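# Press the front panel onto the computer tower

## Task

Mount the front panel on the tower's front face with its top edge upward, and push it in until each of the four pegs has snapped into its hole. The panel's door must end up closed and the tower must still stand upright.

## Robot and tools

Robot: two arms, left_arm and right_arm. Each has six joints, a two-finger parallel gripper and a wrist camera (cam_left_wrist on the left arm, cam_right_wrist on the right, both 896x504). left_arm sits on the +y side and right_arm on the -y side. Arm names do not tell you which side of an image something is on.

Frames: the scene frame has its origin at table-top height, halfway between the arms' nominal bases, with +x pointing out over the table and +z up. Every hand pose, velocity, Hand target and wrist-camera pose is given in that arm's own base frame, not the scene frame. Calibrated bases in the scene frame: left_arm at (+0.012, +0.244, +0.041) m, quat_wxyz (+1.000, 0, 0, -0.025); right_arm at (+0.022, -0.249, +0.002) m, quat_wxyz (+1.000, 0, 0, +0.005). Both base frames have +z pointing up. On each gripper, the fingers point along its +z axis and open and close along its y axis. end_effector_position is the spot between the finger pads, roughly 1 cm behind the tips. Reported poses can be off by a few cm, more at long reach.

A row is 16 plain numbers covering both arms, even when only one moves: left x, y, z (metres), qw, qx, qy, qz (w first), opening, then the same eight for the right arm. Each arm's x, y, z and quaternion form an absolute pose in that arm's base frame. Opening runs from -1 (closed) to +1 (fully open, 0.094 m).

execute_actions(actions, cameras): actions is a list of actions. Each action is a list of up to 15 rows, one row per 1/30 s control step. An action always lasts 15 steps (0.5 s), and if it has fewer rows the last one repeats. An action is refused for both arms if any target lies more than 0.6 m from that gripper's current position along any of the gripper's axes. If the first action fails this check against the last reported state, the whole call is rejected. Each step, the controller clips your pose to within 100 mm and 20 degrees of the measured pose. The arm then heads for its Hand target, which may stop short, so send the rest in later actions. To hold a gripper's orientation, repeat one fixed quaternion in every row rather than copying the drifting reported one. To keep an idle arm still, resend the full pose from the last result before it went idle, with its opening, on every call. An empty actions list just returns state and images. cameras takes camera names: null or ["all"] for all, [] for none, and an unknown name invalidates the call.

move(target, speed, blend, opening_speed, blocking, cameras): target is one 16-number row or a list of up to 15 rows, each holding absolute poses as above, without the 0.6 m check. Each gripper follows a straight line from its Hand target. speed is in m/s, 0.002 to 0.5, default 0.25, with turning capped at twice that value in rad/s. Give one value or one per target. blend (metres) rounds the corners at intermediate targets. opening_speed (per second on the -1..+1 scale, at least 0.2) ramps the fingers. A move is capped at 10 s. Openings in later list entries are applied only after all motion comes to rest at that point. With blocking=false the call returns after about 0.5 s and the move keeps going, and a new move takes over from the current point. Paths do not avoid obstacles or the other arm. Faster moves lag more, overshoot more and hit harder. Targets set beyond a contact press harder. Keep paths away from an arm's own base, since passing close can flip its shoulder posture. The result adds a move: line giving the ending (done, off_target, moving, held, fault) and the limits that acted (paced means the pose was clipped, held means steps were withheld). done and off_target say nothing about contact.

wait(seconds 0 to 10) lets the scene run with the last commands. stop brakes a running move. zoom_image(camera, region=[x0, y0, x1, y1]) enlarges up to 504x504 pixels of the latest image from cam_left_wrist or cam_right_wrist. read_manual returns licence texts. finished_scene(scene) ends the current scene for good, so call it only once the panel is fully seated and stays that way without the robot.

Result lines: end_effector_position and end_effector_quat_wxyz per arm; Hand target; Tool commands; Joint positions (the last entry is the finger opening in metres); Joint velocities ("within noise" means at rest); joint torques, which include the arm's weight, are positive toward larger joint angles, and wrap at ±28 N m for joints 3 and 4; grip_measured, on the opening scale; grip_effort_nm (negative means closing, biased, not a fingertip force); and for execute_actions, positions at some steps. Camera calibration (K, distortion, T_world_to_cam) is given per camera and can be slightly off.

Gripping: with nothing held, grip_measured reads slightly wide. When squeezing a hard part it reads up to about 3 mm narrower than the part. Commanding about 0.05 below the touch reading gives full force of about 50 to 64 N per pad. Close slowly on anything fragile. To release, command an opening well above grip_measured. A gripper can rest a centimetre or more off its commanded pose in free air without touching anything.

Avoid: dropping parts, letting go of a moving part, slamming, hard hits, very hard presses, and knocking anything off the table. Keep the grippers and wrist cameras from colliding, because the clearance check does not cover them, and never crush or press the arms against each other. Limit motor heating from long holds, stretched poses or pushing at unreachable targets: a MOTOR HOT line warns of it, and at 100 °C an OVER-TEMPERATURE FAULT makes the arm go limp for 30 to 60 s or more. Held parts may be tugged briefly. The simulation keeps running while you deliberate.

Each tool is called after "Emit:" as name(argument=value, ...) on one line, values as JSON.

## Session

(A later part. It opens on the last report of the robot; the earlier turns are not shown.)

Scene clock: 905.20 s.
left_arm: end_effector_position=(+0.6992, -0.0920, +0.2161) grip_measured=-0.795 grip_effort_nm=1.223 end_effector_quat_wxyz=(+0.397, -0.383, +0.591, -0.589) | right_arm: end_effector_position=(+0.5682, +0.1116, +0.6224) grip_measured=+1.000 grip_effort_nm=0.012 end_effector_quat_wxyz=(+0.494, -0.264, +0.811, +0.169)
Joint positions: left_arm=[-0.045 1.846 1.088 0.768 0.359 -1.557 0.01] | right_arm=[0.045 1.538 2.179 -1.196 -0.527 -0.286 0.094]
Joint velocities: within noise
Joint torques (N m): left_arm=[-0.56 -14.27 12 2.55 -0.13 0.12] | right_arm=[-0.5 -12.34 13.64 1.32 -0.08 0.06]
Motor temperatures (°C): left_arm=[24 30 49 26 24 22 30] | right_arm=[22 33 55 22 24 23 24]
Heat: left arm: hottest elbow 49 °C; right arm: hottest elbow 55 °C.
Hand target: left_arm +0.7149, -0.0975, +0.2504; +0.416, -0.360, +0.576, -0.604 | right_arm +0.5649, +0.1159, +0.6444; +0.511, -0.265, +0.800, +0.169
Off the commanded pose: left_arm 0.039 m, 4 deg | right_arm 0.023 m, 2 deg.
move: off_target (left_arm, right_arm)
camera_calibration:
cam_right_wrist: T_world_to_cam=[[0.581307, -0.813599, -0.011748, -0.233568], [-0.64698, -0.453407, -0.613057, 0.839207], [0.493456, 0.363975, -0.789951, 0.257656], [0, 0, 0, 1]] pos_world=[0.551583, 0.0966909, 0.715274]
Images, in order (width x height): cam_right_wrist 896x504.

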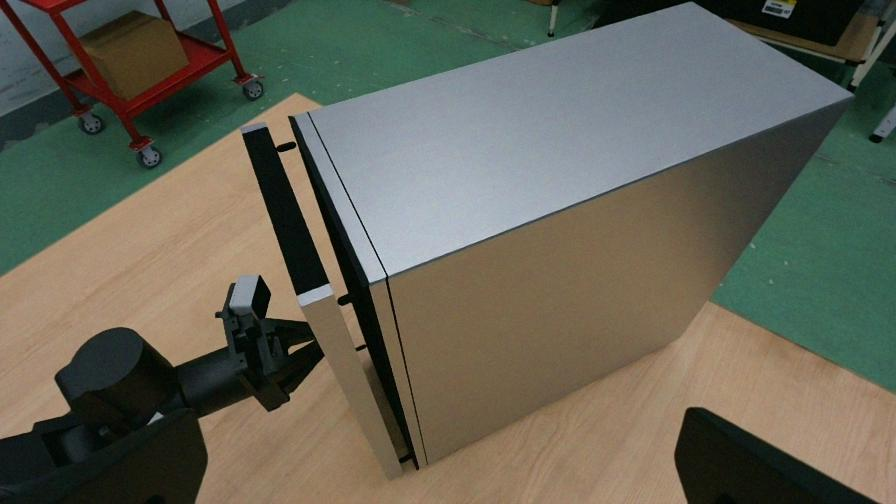

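Emit:
move(target=[0.716, -0.098, 0.245, 0.414224, -0.361402, 0.577244, -0.603826, -0.70, 0.566, 0.116, 0.645, 0.5101, -0.2646, 0.8009, 0.1686, 1.0], speed=0.03, cameras=["cam_right_wrist"])

Emit:
zoom_image(camera="cam_right_wrist", region=[225, 90, 325, 190])

Emit:
zoom_image(camera="cam_right_wrist", region=[290, 260, 410, 380])

Emit:
zoom_image(camera="cam_right_wrist", region=[350, 400, 450, 500])

Scene clock: 959.07 s.
left_arm: end_effector_position=(+0.6994, -0.0924, +0.2143) grip_measured=-0.795 grip_effort_nm=1.223 end_effector_quat_wxyz=(+0.396, -0.383, +0.591, -0.589) | right_arm: end_effector_position=(+0.5682, +0.1116, +0.6224) grip_measured=+1.000 grip_effort_nm=0.017 end_effector_quat_wxyz=(+0.494, -0.264, +0.811, +0.169)
Joint positions: left_arm=[-0.045 1.849 1.088 0.768 0.359 -1.557 0.01] | right_arm=[0.045 1.538 2.179 -1.196 -0.527 -0.286 0.094]
Joint velocities: within noise
Joint torques (N m): left_arm=[0.03 -14.51 11.41 2.81 -0.1 0.12] | right_arm=[-0.56 -11.87 13.59 1.22 -0.07 0.07]
Motor temperatures (°C): left_arm=[24 30 48 26 24 22 30] | right_arm=[22 33 55 22 24 23 24]
Heat: left arm: hottest elbow 48 °C; right arm: hottest elbow 55 °C.
Hand target: left_arm +0.7134, -0.0978, +0.2451; +0.414, -0.362, +0.577, -0.604 | right_arm +0.5649, +0.1159, +0.6444; +0.511, -0.265, +0.800, +0.169
Off the commanded pose: left_arm 0.035 m, 4 deg | right_arm 0.023 m, 2 deg.
move: off_target (left_arm, right_arm)
camera_calibration:
cam_right_wrist: T_world_to_cam=[[0.581307, -0.813599, -0.011748, -0.233568], [-0.64698, -0.453407, -0.613057, 0.839207], [0.493456, 0.363975, -0.789951, 0.257656], [0, 0, 0, 1]] pos_world=[0.551583, 0.0966909, 0.715274]
Images, in order (width x height): cam_right_wrist 896x504.

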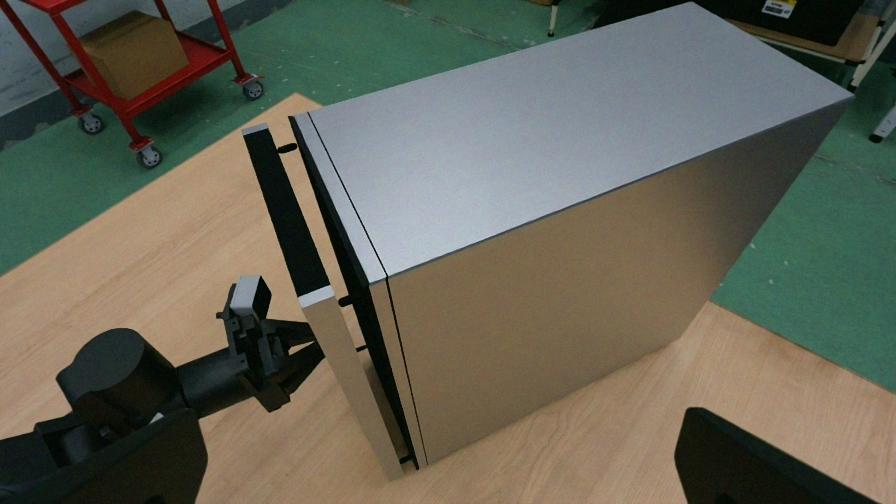

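Scaled by 5.040 from the camera's 896x504 image, which has a finer 1280x720 frame.

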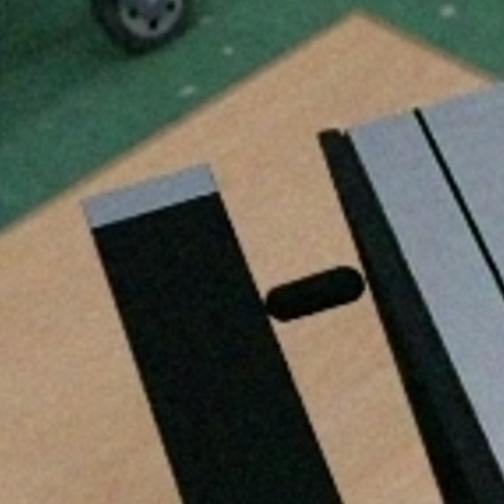

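Scaled by 4.200 from the camera's 896x504 image, which has a finer 1280x720 frame.

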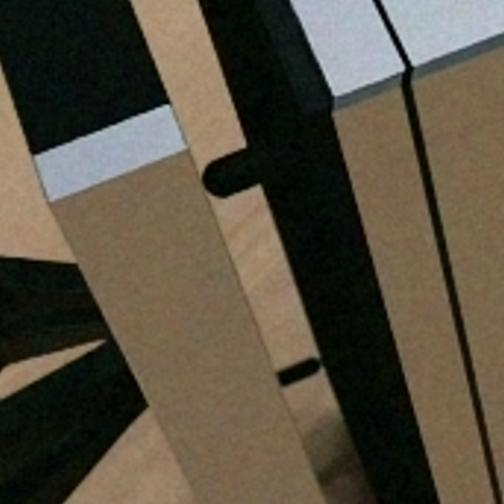

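Scaled by 5.040 from the camera's 896x504 image, which has a finer 1280x720 frame.

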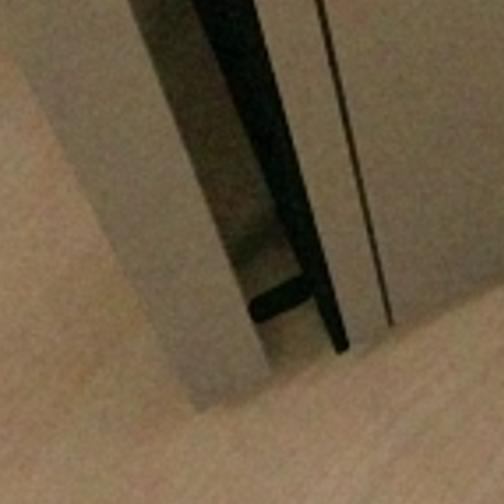

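Emit:
move(target=[0.716, -0.0986, 0.2427, 0.414224, -0.361402, 0.577244, -0.603826, -0.70, 0.566, 0.116, 0.645, 0.5101, -0.2646, 0.8009, 0.1686, 1.0], speed=0.03, cameras=["cam_right_wrist"])

Emit:
zoom_image(camera="cam_right_wrist", region=[225, 90, 325, 190])

Emit:
zoom_image(camera="cam_right_wrist", region=[290, 260, 410, 380])

Emit:
zoom_image(camera="cam_right_wrist", region=[350, 400, 450, 500])

Scene clock: 981.83 s.
left_arm: end_effector_position=(+0.6994, -0.0929, +0.2135) grip_measured=-0.795 grip_effort_nm=1.233 end_effector_quat_wxyz=(+0.395, -0.384, +0.592, -0.589) | right_arm: end_effector_position=(+0.5682, +0.1116, +0.6224) grip_measured=+1.000 grip_effort_nm=0.012 end_effector_quat_wxyz=(+0.494, -0.264, +0.811, +0.169)
Joint positions: left_arm=[-0.046 1.85 1.088 0.768 0.359 -1.557 0.01] | right_arm=[0.045 1.538 2.179 -1.196 -0.527 -0.286 0.094]
Joint velocities: within noise
Joint torques (N m): left_arm=[-0.67 -14.39 11.4 2.95 -0.12 0.12] | right_arm=[-0.85 -12.16 13.56 1.28 -0.07 0.07]
Motor temperatures (°C): left_arm=[24 29 48 26 24 22 30] | right_arm=[22 33 55 22 24 23 24]
Heat: left arm: hottest elbow 48 °C; right arm: hottest elbow 55 °C.
Hand target: left_arm +0.7134, -0.0982, +0.2428; +0.414, -0.362, +0.577, -0.604 | right_arm +0.5649, +0.1159, +0.6444; +0.511, -0.265, +0.800, +0.169
Off the commanded pose: left_arm 0.034 m, 4 deg | right_arm 0.023 m, 2 deg.
move: off_target (left_arm, right_arm)
camera_calibration:
cam_right_wrist: T_world_to_cam=[[0.581307, -0.813599, -0.011748, -0.233568], [-0.64698, -0.453407, -0.613057, 0.839207], [0.493456, 0.363975, -0.789951, 0.257656], [0, 0, 0, 1]] pos_world=[0.551583, 0.0966909, 0.715274]
Images, in order (width x height): cam_right_wrist 896x504.

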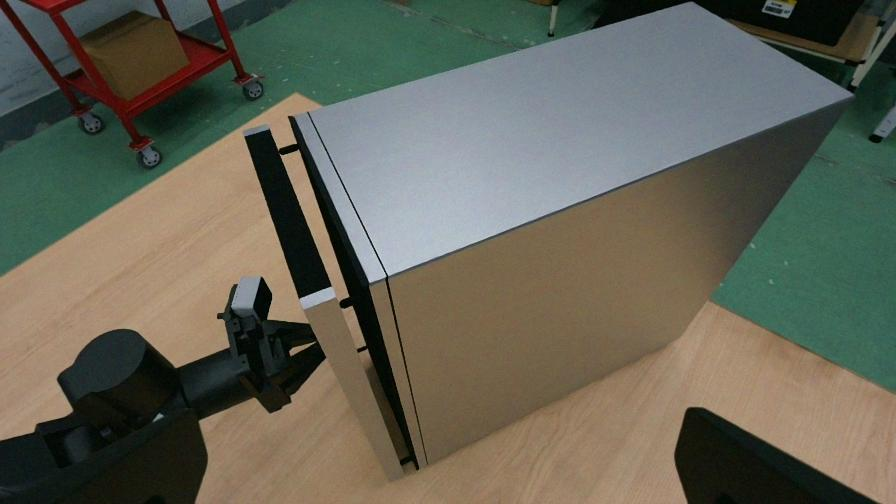

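Scaled by 5.040 from the camera's 896x504 image, which has a finer 1280x720 frame.

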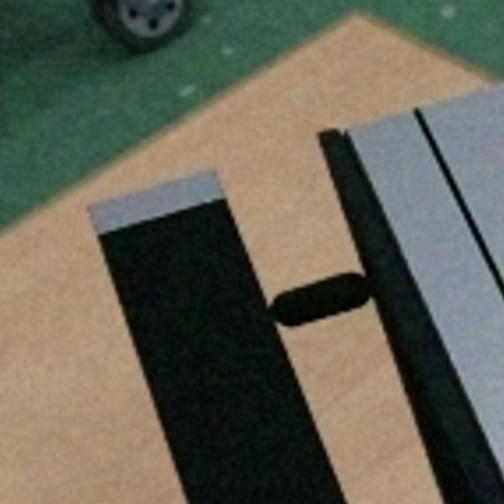

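Scaled by 4.200 from the camera's 896x504 image, which has a finer 1280x720 frame.

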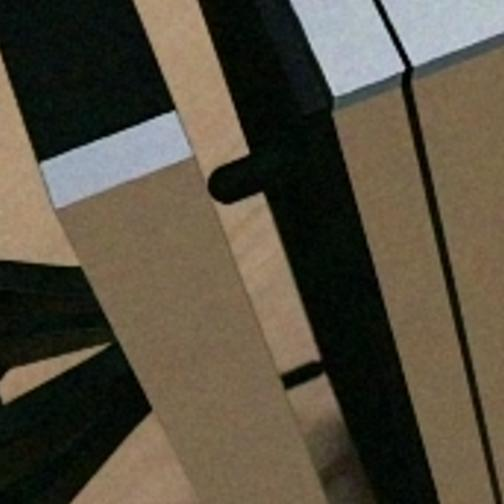

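Scaled by 5.040 from the camera's 896x504 image, which has a finer 1280x720 frame.

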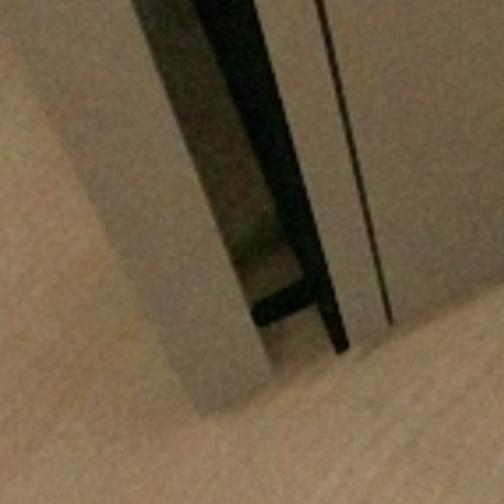

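Emit:
move(target=[0.7156, -0.0996, 0.2425, 0.408439, -0.366939, 0.574872, -0.606676, -0.70, 0.566, 0.116, 0.645, 0.5101, -0.2646, 0.8009, 0.1686, 1.0], speed=0.03, cameras=["cam_right_wrist"])

Emit:
zoom_image(camera="cam_right_wrist", region=[225, 90, 325, 190])

Emit:
zoom_image(camera="cam_right_wrist", region=[290, 260, 410, 380])

Emit:
zoom_image(camera="cam_right_wrist", region=[350, 400, 450, 500])

Scene clock: 1015.87 s.
left_arm: end_effector_position=(+0.6992, -0.0942, +0.2135) grip_measured=-0.795 grip_effort_nm=1.223 end_effector_quat_wxyz=(+0.394, -0.383, +0.592, -0.589) | right_arm: end_effector_position=(+0.5682, +0.1116, +0.6224) grip_measured=+1.000 grip_effort_nm=0.002 end_effector_quat_wxyz=(+0.494, -0.264, +0.811, +0.169)
Joint positions: left_arm=[-0.048 1.85 1.088 0.768 0.359 -1.558 0.01] | right_arm=[0.045 1.538 2.179 -1.196 -0.527 -0.286 0.094]
Joint velocities: within noise
Joint torques (N m): left_arm=[-0.85 -14.27 11.36 2.78 -0.19 -0.02] | right_arm=[-0.79 -12.4 13.63 1.35 -0.11 0.1]
Motor temperatures (°C): left_arm=[24 29 48 26 24 21 30] | right_arm=[22 33 55 22 24 23 24]
Heat: left arm: hottest elbow 48 °C; right arm: hottest elbow 55 °C.
Hand target: left_arm +0.7131, -0.0994, +0.2427; +0.408, -0.367, +0.575, -0.607 | right_arm +0.5649, +0.1159, +0.6444; +0.511, -0.265, +0.800, +0.169
Off the commanded pose: left_arm 0.034 m, 4 deg | right_arm 0.023 m, 2 deg.
move: off_target (left_arm, right_arm)
camera_calibration:
cam_right_wrist: T_world_to_cam=[[0.581307, -0.813599, -0.011748, -0.233568], [-0.64698, -0.453407, -0.613057, 0.839207], [0.493456, 0.363975, -0.789951, 0.257656], [0, 0, 0, 1]] pos_world=[0.551583, 0.0966909, 0.715274]
Images, in order (width x height): cam_right_wrist 896x504.

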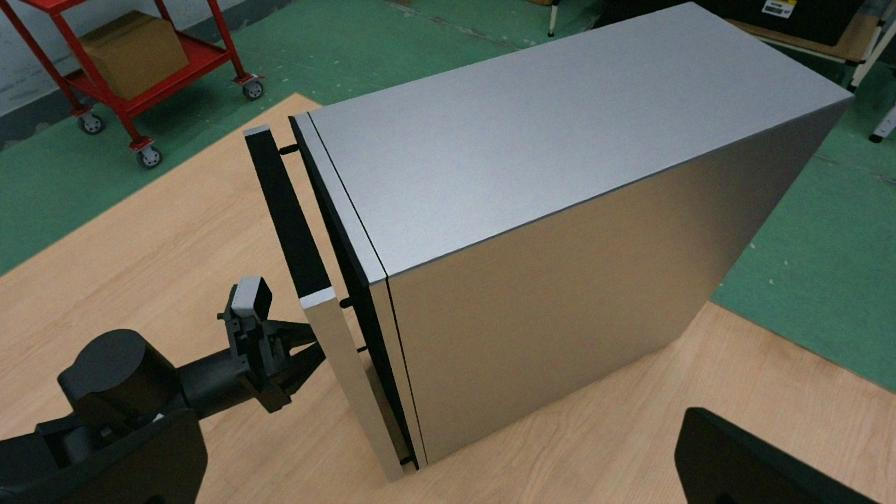

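Scaled by 5.040 from the camera's 896x504 image, which has a finer 1280x720 frame.

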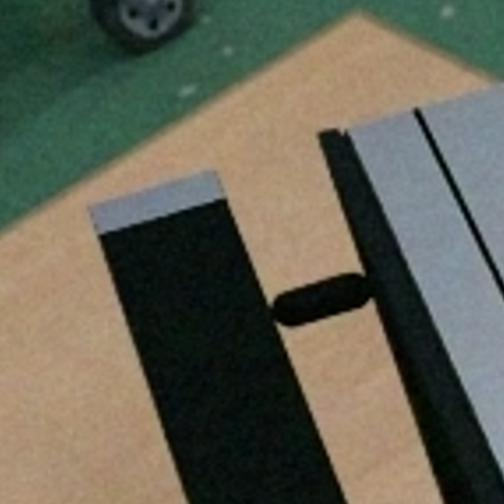

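Scaled by 4.200 from the camera's 896x504 image, which has a finer 1280x720 frame.

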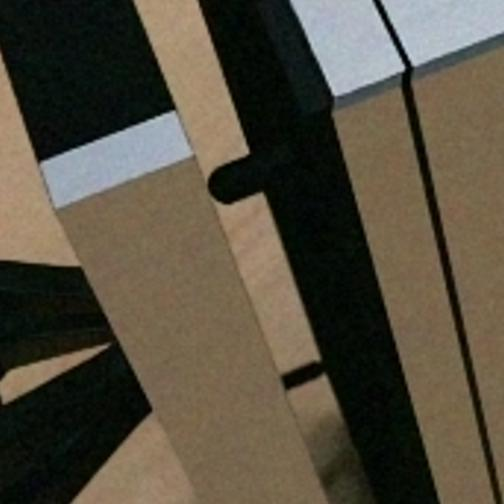

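Scaled by 5.040 from the camera's 896x504 image, which has a finer 1280x720 frame.

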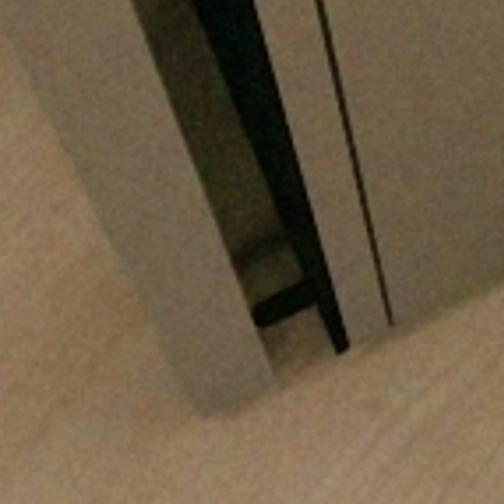

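Emit:
execute_actions(actions=[], cameras=["cam_left_wrist"])

Scene clock: 1026.20 s.
left_arm: end_effector_position=(+0.6992, -0.0942, +0.2135) grip_measured=-0.795 grip_effort_nm=1.238 end_effector_quat_wxyz=(+0.394, -0.383, +0.592, -0.590) | right_arm: end_effector_position=(+0.5682, +0.1116, +0.6224) grip_measured=+1.000 grip_effort_nm=0.012 end_effector_quat_wxyz=(+0.494, -0.264, +0.811, +0.169)
Joint positions: left_arm=[-0.048 1.85 1.088 0.768 0.359 -1.559 0.01] | right_arm=[0.045 1.538 2.179 -1.196 -0.527 -0.286 0.094]
Joint velocities: within noise
Joint torques (N m): left_arm=[-0.67 -14.68 11.43 2.77 -0.19 -0.03] | right_arm=[-0.97 -11.87 13.56 1.37 -0.08 0.06]
Motor temperatures (°C): left_arm=[24 29 48 26 24 21 30] | right_arm=[22 33 56 22 24 23 24]
Heat: left arm: hottest elbow 48 °C; right arm: hottest elbow 56 °C.
Hand target: left_arm +0.7131, -0.0994, +0.2427; +0.408, -0.367, +0.575, -0.607 | right_arm +0.5649, +0.1159, +0.6444; +0.511, -0.265, +0.800, +0.169
Tool commands: left_gripper/opening=-0.7 right_gripper/opening=+1.0
Off the commanded pose: left_arm 0.034 m, 4 deg | right_arm 0.023 m, 2 deg.
camera_calibration:
cam_left_wrist: T_world_to_cam=[[-0.0132344, -0.0219474, 0.999672, -0.205144], [-0.74697, -0.664407, -0.0244758, 0.504532], [0.664726, -0.747048, -0.00760103, -0.445915], [0, 0, 0, 1]] pos_world=[0.670566, -0.00240745, 0.214037]
Images, in order (width x height): cam_left_wrist 896x504.

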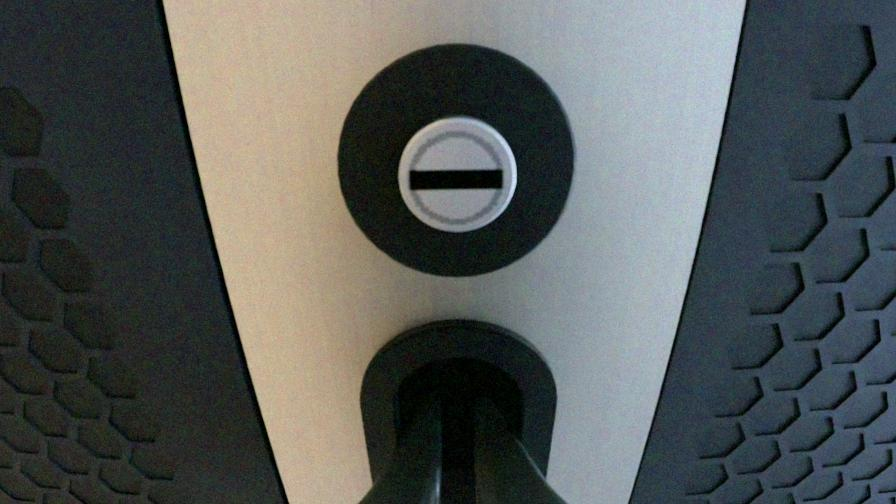

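Emit:
zoom_image(camera="cam_right_wrist", region=[240, 100, 310, 170])

This scene's latest camera images include none from cam_right_wrist. They are from: cam_left_wrist. cam_right_wrist's image comes with the result of a call that names it in "cameras".

Emit:
execute_actions(actions=[], cameras=["cam_right_wrist"])

Emit:
zoom_image(camera="cam_right_wrist", region=[240, 100, 310, 170])

Emit:
zoom_image(camera="cam_right_wrist", region=[310, 270, 380, 340])

Emit:
zoom_image(camera="cam_right_wrist", region=[375, 425, 435, 485])

Scene clock: 1054.17 s.
left_arm: end_effector_position=(+0.6992, -0.0942, +0.2135) grip_measured=-0.795 grip_effort_nm=1.228 end_effector_quat_wxyz=(+0.394, -0.383, +0.592, -0.590) | right_arm: end_effector_position=(+0.5682, +0.1116, +0.6224) grip_measured=+1.000 grip_effort_nm=0.002 end_effector_quat_wxyz=(+0.494, -0.264, +0.811, +0.169)
Joint positions: left_arm=[-0.048 1.85 1.088 0.768 0.359 -1.559 0.01] | right_arm=[0.045 1.538 2.179 -1.196 -0.527 -0.286 0.094]
Joint velocities: within noise
Joint torques (N m): left_arm=[-0.32 -14.74 11.44 2.84 -0.23 -0.04] | right_arm=[-0.15 -12.57 13.71 1.29 -0.06 0.08]
Motor temperatures (°C): left_arm=[24 29 48 26 24 21 30] | right_arm=[22 33 56 22 24 23 24]
Heat: left arm: hottest elbow 48 °C; right arm: hottest elbow 56 °C.
Hand target: left_arm +0.7131, -0.0994, +0.2427; +0.408, -0.367, +0.575, -0.607 | right_arm +0.5649, +0.1159, +0.6444; +0.511, -0.265, +0.800, +0.169
Tool commands: left_gripper/opening=-0.7 right_gripper/opening=+1.0
Off the commanded pose: left_arm 0.034 m, 4 deg | right_arm 0.023 m, 2 deg.
camera_calibration:
cam_right_wrist: T_world_to_cam=[[0.581307, -0.813599, -0.011748, -0.233568], [-0.64698, -0.453407, -0.613057, 0.839207], [0.493456, 0.363975, -0.789951, 0.257656], [0, 0, 0, 1]] pos_world=[0.551583, 0.0966909, 0.715274]
Images, in order (width x height): cam_right_wrist 896x504.

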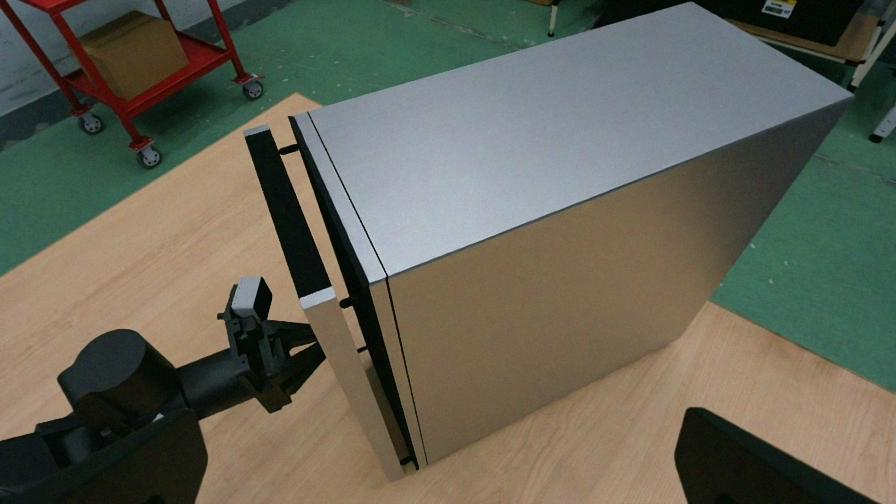

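Scaled by 7.200 from the camera's 896x504 image, which has a finer 1280x720 frame.

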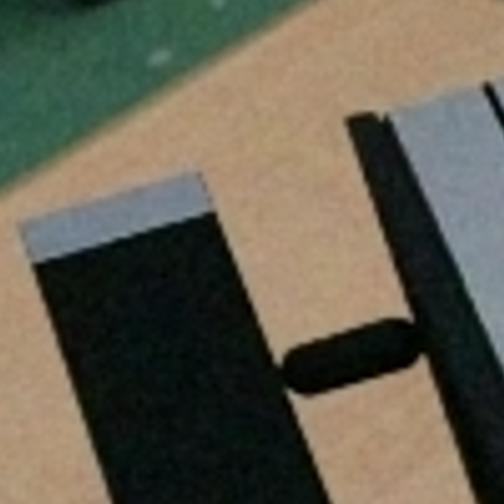

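Scaled by 7.200 from the camera's 896x504 image, which has a finer 1280x720 frame.

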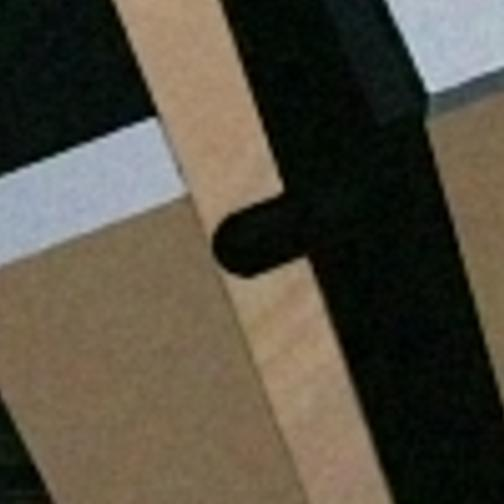

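Scaled by 8.400 from the camera's 896x504 image, which has a finer 1280x720 frame.

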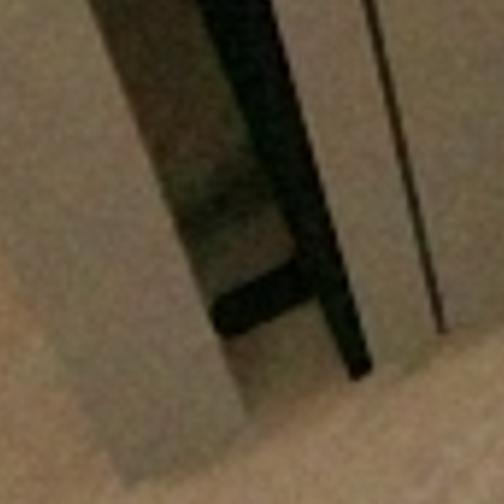

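Emit:
move(target=[0.7248, -0.1035, 0.2412, 0.408439, -0.366939, 0.574872, -0.606676, -0.70, 0.566, 0.116, 0.645, 0.5101, -0.2646, 0.8009, 0.1686, 1.0], speed=0.05, cameras=["cam_right_wrist"])

Emit:
zoom_image(camera="cam_right_wrist", region=[240, 90, 400, 330])

Emit:
zoom_image(camera="cam_right_wrist", region=[350, 400, 450, 500])

Scene clock: 1095.70 s.
left_arm: end_effector_position=(+0.7077, -0.0996, +0.2152) grip_measured=-0.795 grip_effort_nm=1.228 end_effector_quat_wxyz=(+0.396, -0.381, +0.590, -0.592) | right_arm: end_effector_position=(+0.5682, +0.1116, +0.6224) grip_measured=+1.000 grip_effort_nm=0.007 end_effector_quat_wxyz=(+0.494, -0.264, +0.811, +0.169)
Joint positions: left_arm=[-0.056 1.868 1.116 0.768 0.351 -1.56 0.01] | right_arm=[0.045 1.538 2.179 -1.196 -0.527 -0.286 0.094]
Joint velocities: within noise
Joint torques (N m): left_arm=[-0.21 -14.62 11.6 2.45 -0.08 -0.03] | right_arm=[-1.2 -12.1 13.68 1.31 -0.09 0.09]
Motor temperatures (°C): left_arm=[24 29 48 26 24 21 30] | right_arm=[22 33 56 22 24 23 24]
Heat: left arm: hottest elbow 48 °C; right arm: hottest elbow 56 °C.
Hand target: left_arm +0.7224, -0.1033, +0.2414; +0.408, -0.367, +0.575, -0.607 | right_arm +0.5649, +0.1159, +0.6444; +0.511, -0.265, +0.800, +0.169
Off the commanded pose: left_arm 0.031 m, 3 deg | right_arm 0.023 m, 2 deg.
move: off_target (left_arm, right_arm)
camera_calibration:
cam_right_wrist: T_world_to_cam=[[0.581307, -0.813599, -0.011748, -0.233568], [-0.64698, -0.453407, -0.613057, 0.839207], [0.493456, 0.363975, -0.789951, 0.257656], [0, 0, 0, 1]] pos_world=[0.551583, 0.0966909, 0.715274]
Images, in order (width x height): cam_right_wrist 896x504.

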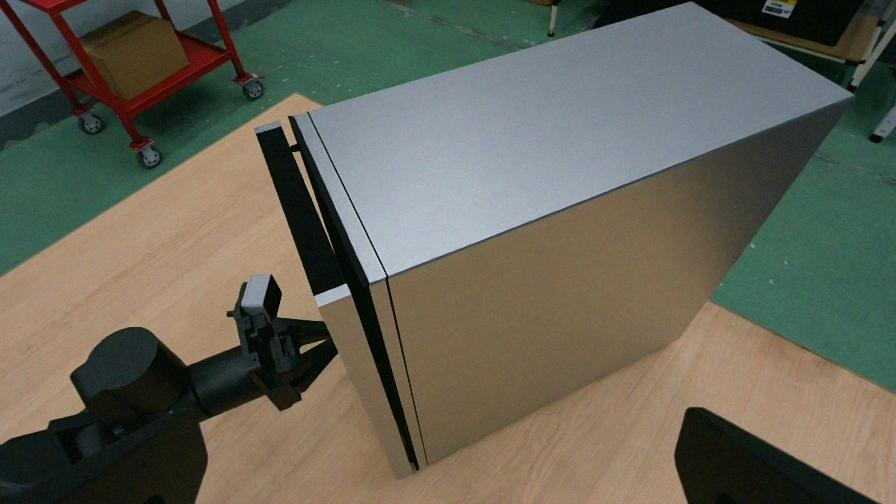

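Scaled by 2.100 from the camera's 896x504 image, which has a finer 1280x720 frame.

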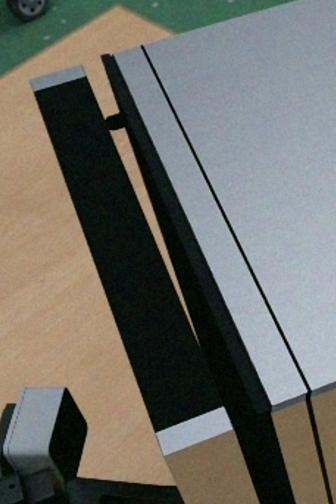

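Scaled by 5.040 from the camera's 896x504 image, which has a finer 1280x720 frame.

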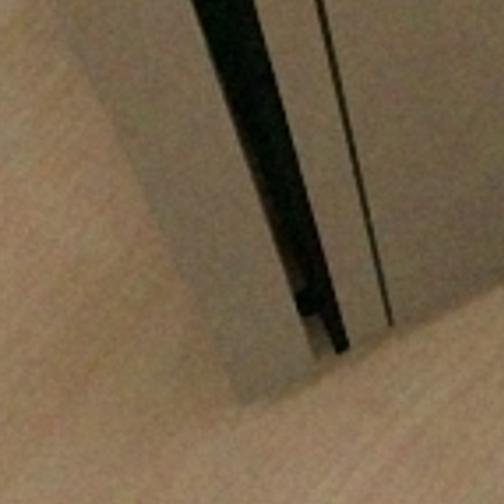

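Emit:
execute_actions(actions=[])

Emit:
zoom_image(camera="cam_right_wrist", region=[240, 90, 400, 330])

Emit:
zoom_image(camera="cam_right_wrist", region=[340, 380, 480, 504])

Scene clock: 1119.83 s.
left_arm: end_effector_position=(+0.7077, -0.0996, +0.2152) grip_measured=-0.795 grip_effort_nm=1.223 end_effector_quat_wxyz=(+0.396, -0.381, +0.590, -0.592) | right_arm: end_effector_position=(+0.5682, +0.1116, +0.6224) grip_measured=+1.000 grip_effort_nm=-0.002 end_effector_quat_wxyz=(+0.494, -0.264, +0.811, +0.169)
Joint positions: left_arm=[-0.056 1.868 1.116 0.768 0.351 -1.56 0.01] | right_arm=[0.045 1.538 2.179 -1.196 -0.527 -0.286 0.094]
Joint velocities: within noise
Joint torques (N m): left_arm=[-0.32 -14.62 11.54 2.58 -0.07 -0.02] | right_arm=[-0.67 -12.16 13.68 1.24 -0.07 0.11]
Motor temperatures (°C): left_arm=[24 29 48 26 24 21 30] | right_arm=[22 33 56 22 24 23 24]
Heat: left arm: hottest elbow 48 °C; right arm: hottest elbow 56 °C.
Hand target: left_arm +0.7224, -0.1033, +0.2414; +0.408, -0.367, +0.575, -0.607 | right_arm +0.5649, +0.1159, +0.6444; +0.511, -0.265, +0.800, +0.169
Tool commands: left_gripper/opening=-0.7 right_gripper/opening=+1.0
Off the commanded pose: left_arm 0.031 m, 3 deg | right_arm 0.023 m, 2 deg.
camera_calibration:
cam_left_wrist: T_world_to_cam=[[-0.0224564, -0.0206536, 0.999534, -0.200196], [-0.746975, -0.664152, -0.0305057, 0.508714], [0.664472, -0.747313, -0.000513259, -0.456874], [0, 0, 0, 1]] pos_world=[0.679082, -0.00769922, 0.215387]
cam_right_wrist: T_world_to_cam=[[0.581307, -0.813599, -0.011748, -0.233568], [-0.64698, -0.453407, -0.613057, 0.839207], [0.493456, 0.363975, -0.789951, 0.257656], [0, 0, 0, 1]] pos_world=[0.551583, 0.0966909, 0.715274]

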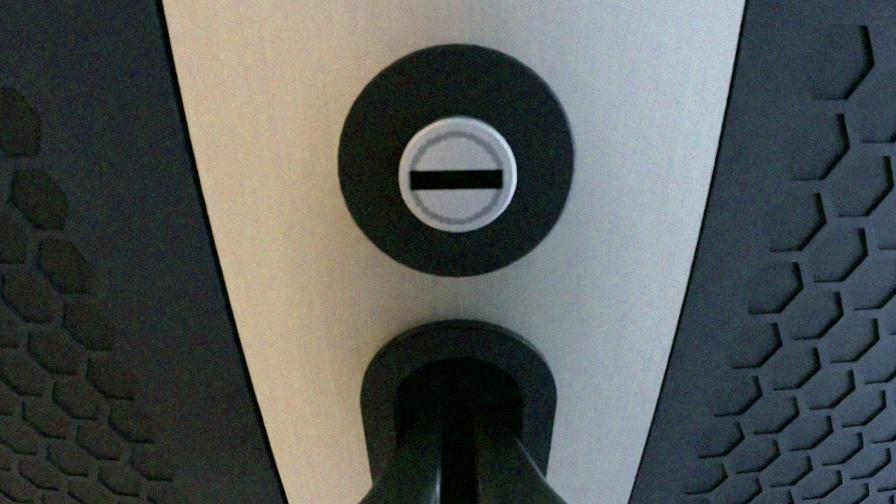

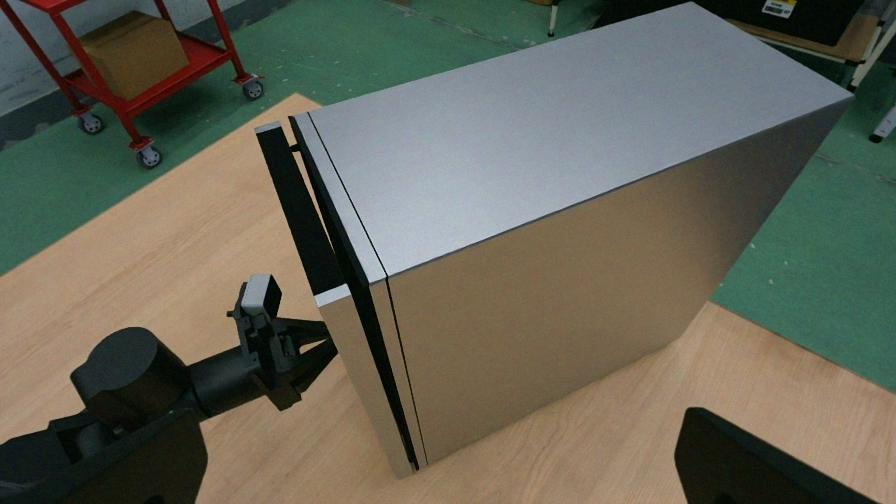

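Scaled by 2.100 from the camera's 896x504 image, which has a finer 1280x720 frame.

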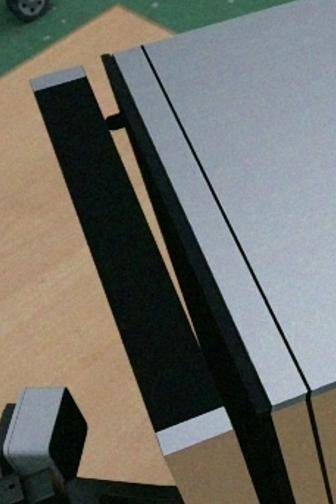

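Scaled by 3.600 from the camera's 896x504 image, which has a finer 1280x720 frame.

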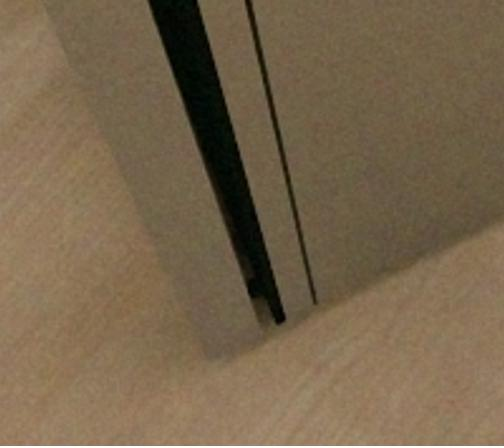

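Emit:
move(target=[0.7386, -0.1094, 0.2400, 0.408439, -0.366939, 0.574872, -0.606676, -0.70, 0.566, 0.116, 0.645, 0.5101, -0.2646, 0.8009, 0.1686, 1.0], speed=0.05, cameras=["cam_right_wrist"])

Emit:
zoom_image(camera="cam_right_wrist", region=[240, 90, 400, 330])

Emit:
zoom_image(camera="cam_right_wrist", region=[340, 380, 480, 504])

Scene clock: 1142.63 s.
left_arm: end_effector_position=(+0.7097, -0.1013, +0.2155) grip_measured=-0.795 grip_effort_nm=1.233 end_effector_quat_wxyz=(+0.396, -0.379, +0.590, -0.593) | right_arm: end_effector_position=(+0.5682, +0.1116, +0.6224) grip_measured=+1.000 grip_effort_nm=0.007 end_effector_quat_wxyz=(+0.494, -0.264, +0.811, +0.169)
Joint positions: left_arm=[-0.058 1.873 1.124 0.767 0.353 -1.56 0.01] | right_arm=[0.045 1.538 2.179 -1.196 -0.527 -0.286 0.094]
Joint velocities: within noise
Joint torques (N m): left_arm=[-1.2 -13.04 13.7 2.14 -0.56 0] | right_arm=[-0.73 -12.04 13.56 1.37 -0.08 0.06]
Motor temperatures (°C): left_arm=[24 29 48 26 24 21 30] | right_arm=[22 33 56 22 24 23 24]
Heat: left arm: hottest elbow 48 °C; right arm: hottest elbow 56 °C.
Hand target: left_arm +0.7339, -0.1090, +0.2403; +0.408, -0.367, +0.575, -0.607 | right_arm +0.5649, +0.1159, +0.6444; +0.511, -0.265, +0.800, +0.169
Off the commanded pose: left_arm 0.039 m, 3 deg | right_arm 0.023 m, 2 deg.
move: off_target (left_arm, right_arm)
camera_calibration:
cam_right_wrist: T_world_to_cam=[[0.581307, -0.813599, -0.011748, -0.233568], [-0.64698, -0.453407, -0.613057, 0.839207], [0.493456, 0.363975, -0.789951, 0.257656], [0, 0, 0, 1]] pos_world=[0.551583, 0.0966909, 0.715274]
Images, in order (width x height): cam_right_wrist 896x504.

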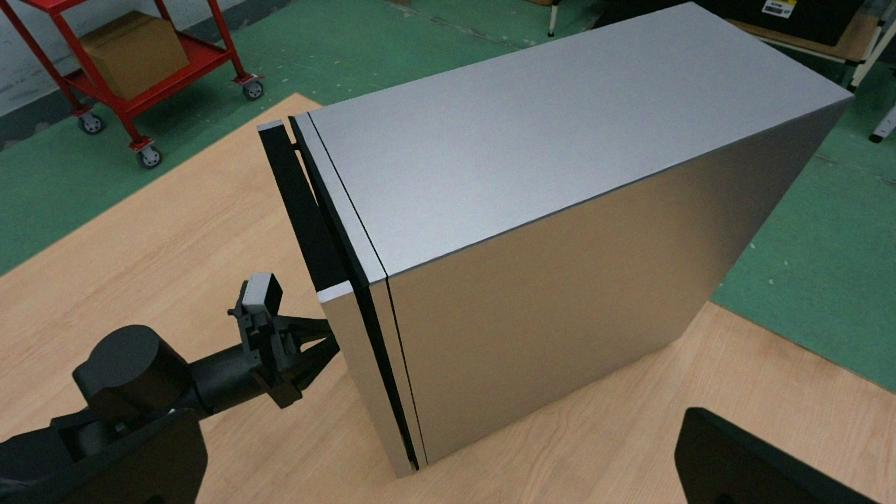

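Scaled by 2.100 from the camera's 896x504 image, which has a finer 1280x720 frame.

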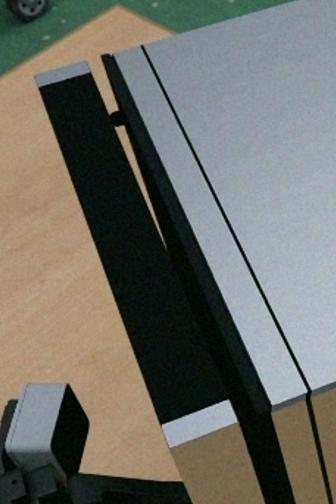

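Scaled by 3.600 from the camera's 896x504 image, which has a finer 1280x720 frame.

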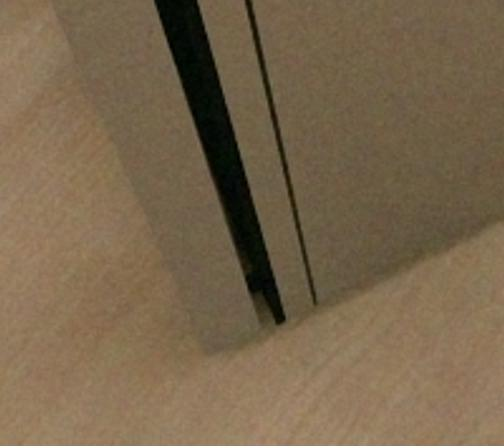

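Emit:
move(target=[0.7478, -0.1133, 0.2390, 0.408439, -0.366939, 0.574872, -0.606676, -0.70, 0.566, 0.116, 0.645, 0.5101, -0.2646, 0.8009, 0.1686, 1.0], speed=0.05, cameras=["cam_right_wrist"])

Emit:
zoom_image(camera="cam_right_wrist", region=[240, 90, 400, 330])

Emit:
zoom_image(camera="cam_right_wrist", region=[340, 380, 480, 504])

Scene clock: 1159.60 s.
left_arm: end_effector_position=(+0.7154, -0.1040, +0.2151) grip_measured=-0.795 grip_effort_nm=1.233 end_effector_quat_wxyz=(+0.396, -0.379, +0.589, -0.593) | right_arm: end_effector_position=(+0.5682, +0.1116, +0.6224) grip_measured=+1.000 grip_effort_nm=0.002 end_effector_quat_wxyz=(+0.494, -0.264, +0.811, +0.169)
Joint positions: left_arm=[-0.063 1.886 1.142 0.763 0.348 -1.561 0.01] | right_arm=[0.045 1.538 2.179 -1.196 -0.527 -0.286 0.094]
Joint velocities: within noise
Joint torques (N m): left_arm=[-0.79 -12.92 14.56 1.88 -0.61 -0.01] | right_arm=[-0.32 -11.81 13.49 1.24 -0.06 0.03]
Motor temperatures (°C): left_arm=[24 29 51 26 24 21 30] | right_arm=[22 33 56 22 24 23 24]
Heat: left arm: hottest elbow 51 °C; right arm: hottest elbow 56 °C.
Hand target: left_arm +0.7423, -0.1128, +0.2394; +0.408, -0.367, +0.575, -0.607 | right_arm +0.5649, +0.1159, +0.6444; +0.511, -0.265, +0.800, +0.169
Off the commanded pose: left_arm 0.041 m, 3 deg | right_arm 0.023 m, 2 deg.
move: off_target (left_arm, right_arm)
camera_calibration:
cam_right_wrist: T_world_to_cam=[[0.581307, -0.813599, -0.011748, -0.233568], [-0.64698, -0.453407, -0.613057, 0.839207], [0.493456, 0.363975, -0.789951, 0.257656], [0, 0, 0, 1]] pos_world=[0.551583, 0.0966909, 0.715274]
Images, in order (width x height): cam_right_wrist 896x504.

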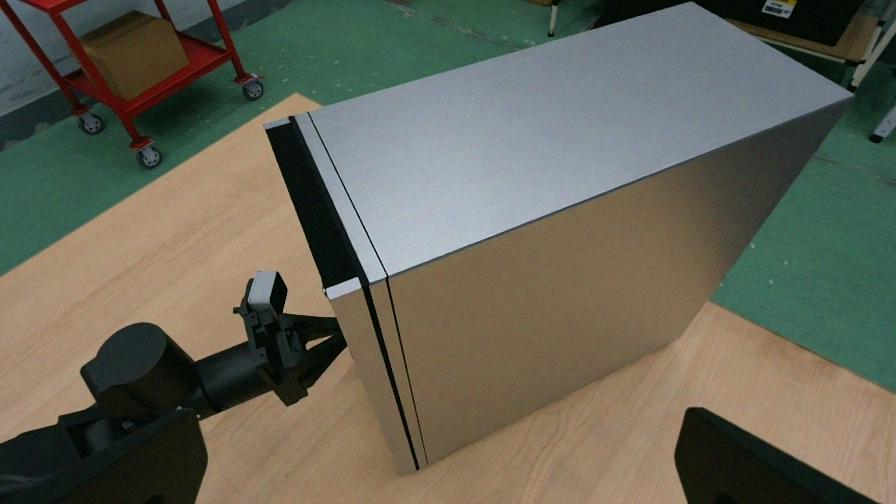

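Scaled by 2.100 from the camera's 896x504 image, which has a finer 1280x720 frame.

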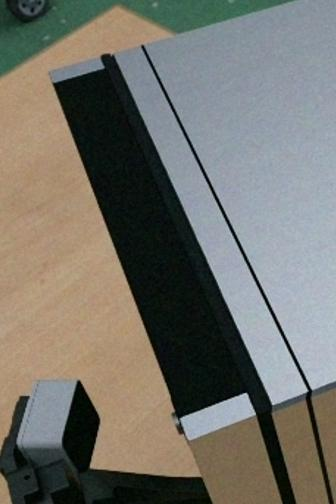

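Scaled by 3.600 from the camera's 896x504 image, which has a finer 1280x720 frame.

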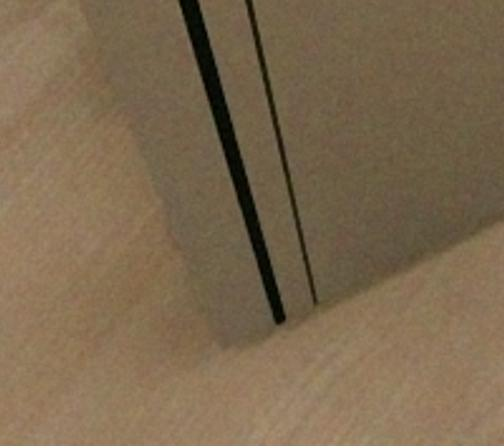

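Emit:
zoom_image(camera="cam_right_wrist", region=[290, 250, 430, 370])

Emit:
zoom_image(camera="cam_right_wrist", region=[250, 100, 350, 180])

Emit:
execute_actions(actions=[])

Scaled by 3.600 from the camera's 896x504 image, which has a finer 1280x720 frame.

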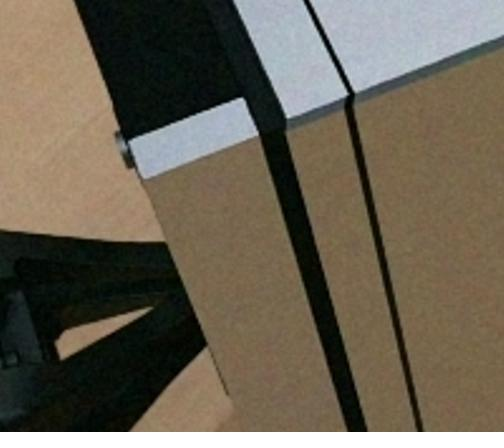

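Scaled by 5.040 from the camera's 896x504 image, which has a finer 1280x720 frame.

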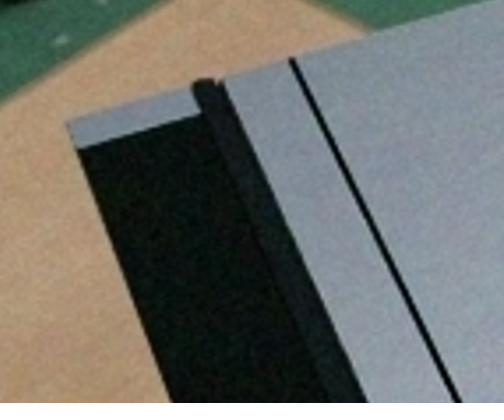

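Scene clock: 1173.83 s.
left_arm: end_effector_position=(+0.7154, -0.1040, +0.2151) grip_measured=-0.795 grip_effort_nm=1.219 end_effector_quat_wxyz=(+0.396, -0.379, +0.589, -0.593) | right_arm: end_effector_position=(+0.5682, +0.1116, +0.6224) grip_measured=+1.000 grip_effort_nm=0.012 end_effector_quat_wxyz=(+0.494, -0.264, +0.811, +0.169)
Joint positions: left_arm=[-0.063 1.886 1.142 0.763 0.348 -1.561 0.01] | right_arm=[0.045 1.538 2.179 -1.196 -0.527 -0.286 0.094]
Joint velocities: within noise
Joint torques (N m): left_arm=[-0.73 -12.69 14.63 1.83 -0.61 0] | right_arm=[-0.5 -12.16 13.65 1.14 -0.08 0.09]
Motor temperatures (°C): left_arm=[24 29 51 26 25 21 30] | right_arm=[22 33 56 22 24 23 24]
Heat: left arm: hottest elbow 51 °C; right arm: hottest elbow 56 °C.
Hand target: left_arm +0.7423, -0.1128, +0.2394; +0.408, -0.367, +0.575, -0.607 | right_arm +0.5649, +0.1159, +0.6444; +0.511, -0.265, +0.800, +0.169
Tool commands: left_gripper/opening=-0.7 right_gripper/opening=+1.0
Off the commanded pose: left_arm 0.041 m, 3 deg | right_arm 0.023 m, 2 deg.
camera_calibration:
cam_left_wrist: T_world_to_cam=[[-0.0254935, -0.0192712, 0.999489, -0.197632], [-0.749171, -0.661609, -0.0318653, 0.513678], [0.661886, -0.749601, 0.00242927, -0.464319], [0, 0, 0, 1]] pos_world=[0.68712, -0.0120085, 0.215028]
cam_right_wrist: T_world_to_cam=[[0.581307, -0.813599, -0.011748, -0.233568], [-0.64698, -0.453407, -0.613057, 0.839207], [0.493456, 0.363975, -0.789951, 0.257656], [0, 0, 0, 1]] pos_world=[0.551583, 0.0966909, 0.715274]

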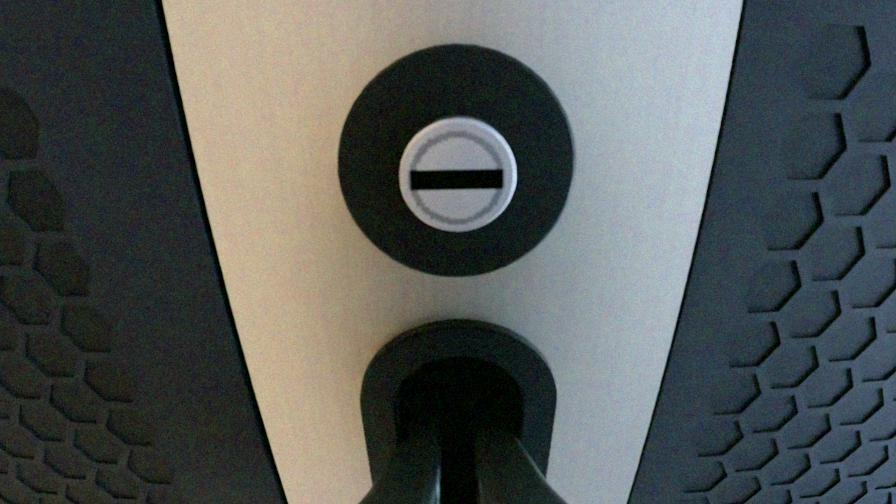

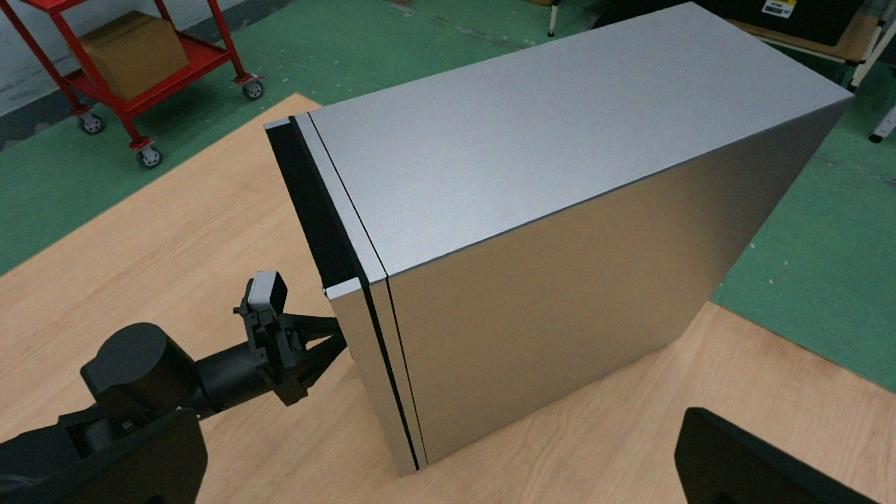

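Emit:
zoom_image(camera="cam_right_wrist", region=[300, 270, 370, 320])

Emit:
zoom_image(camera="cam_right_wrist", region=[220, 250, 400, 430])

Scaled by 7.200 from the camera's 896x504 image, which has a finer 1280x720 frame.

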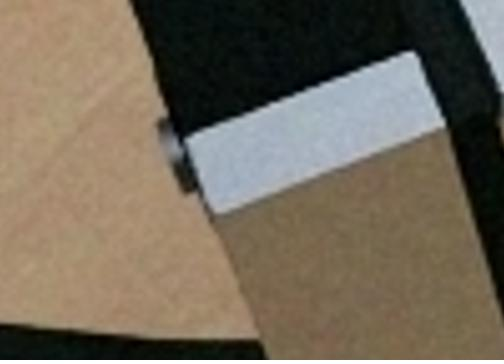

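Scaled by 2.800 from the camera's 896x504 image, which has a finer 1280x720 frame.

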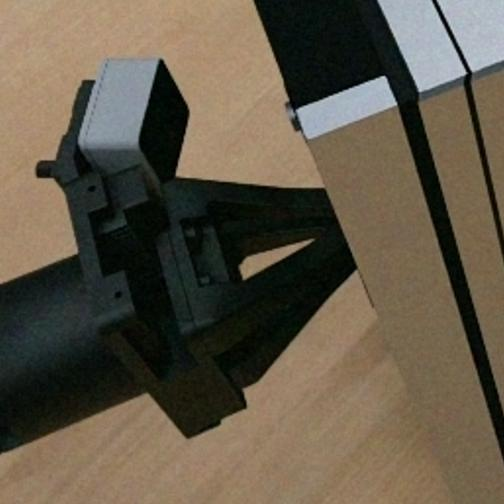

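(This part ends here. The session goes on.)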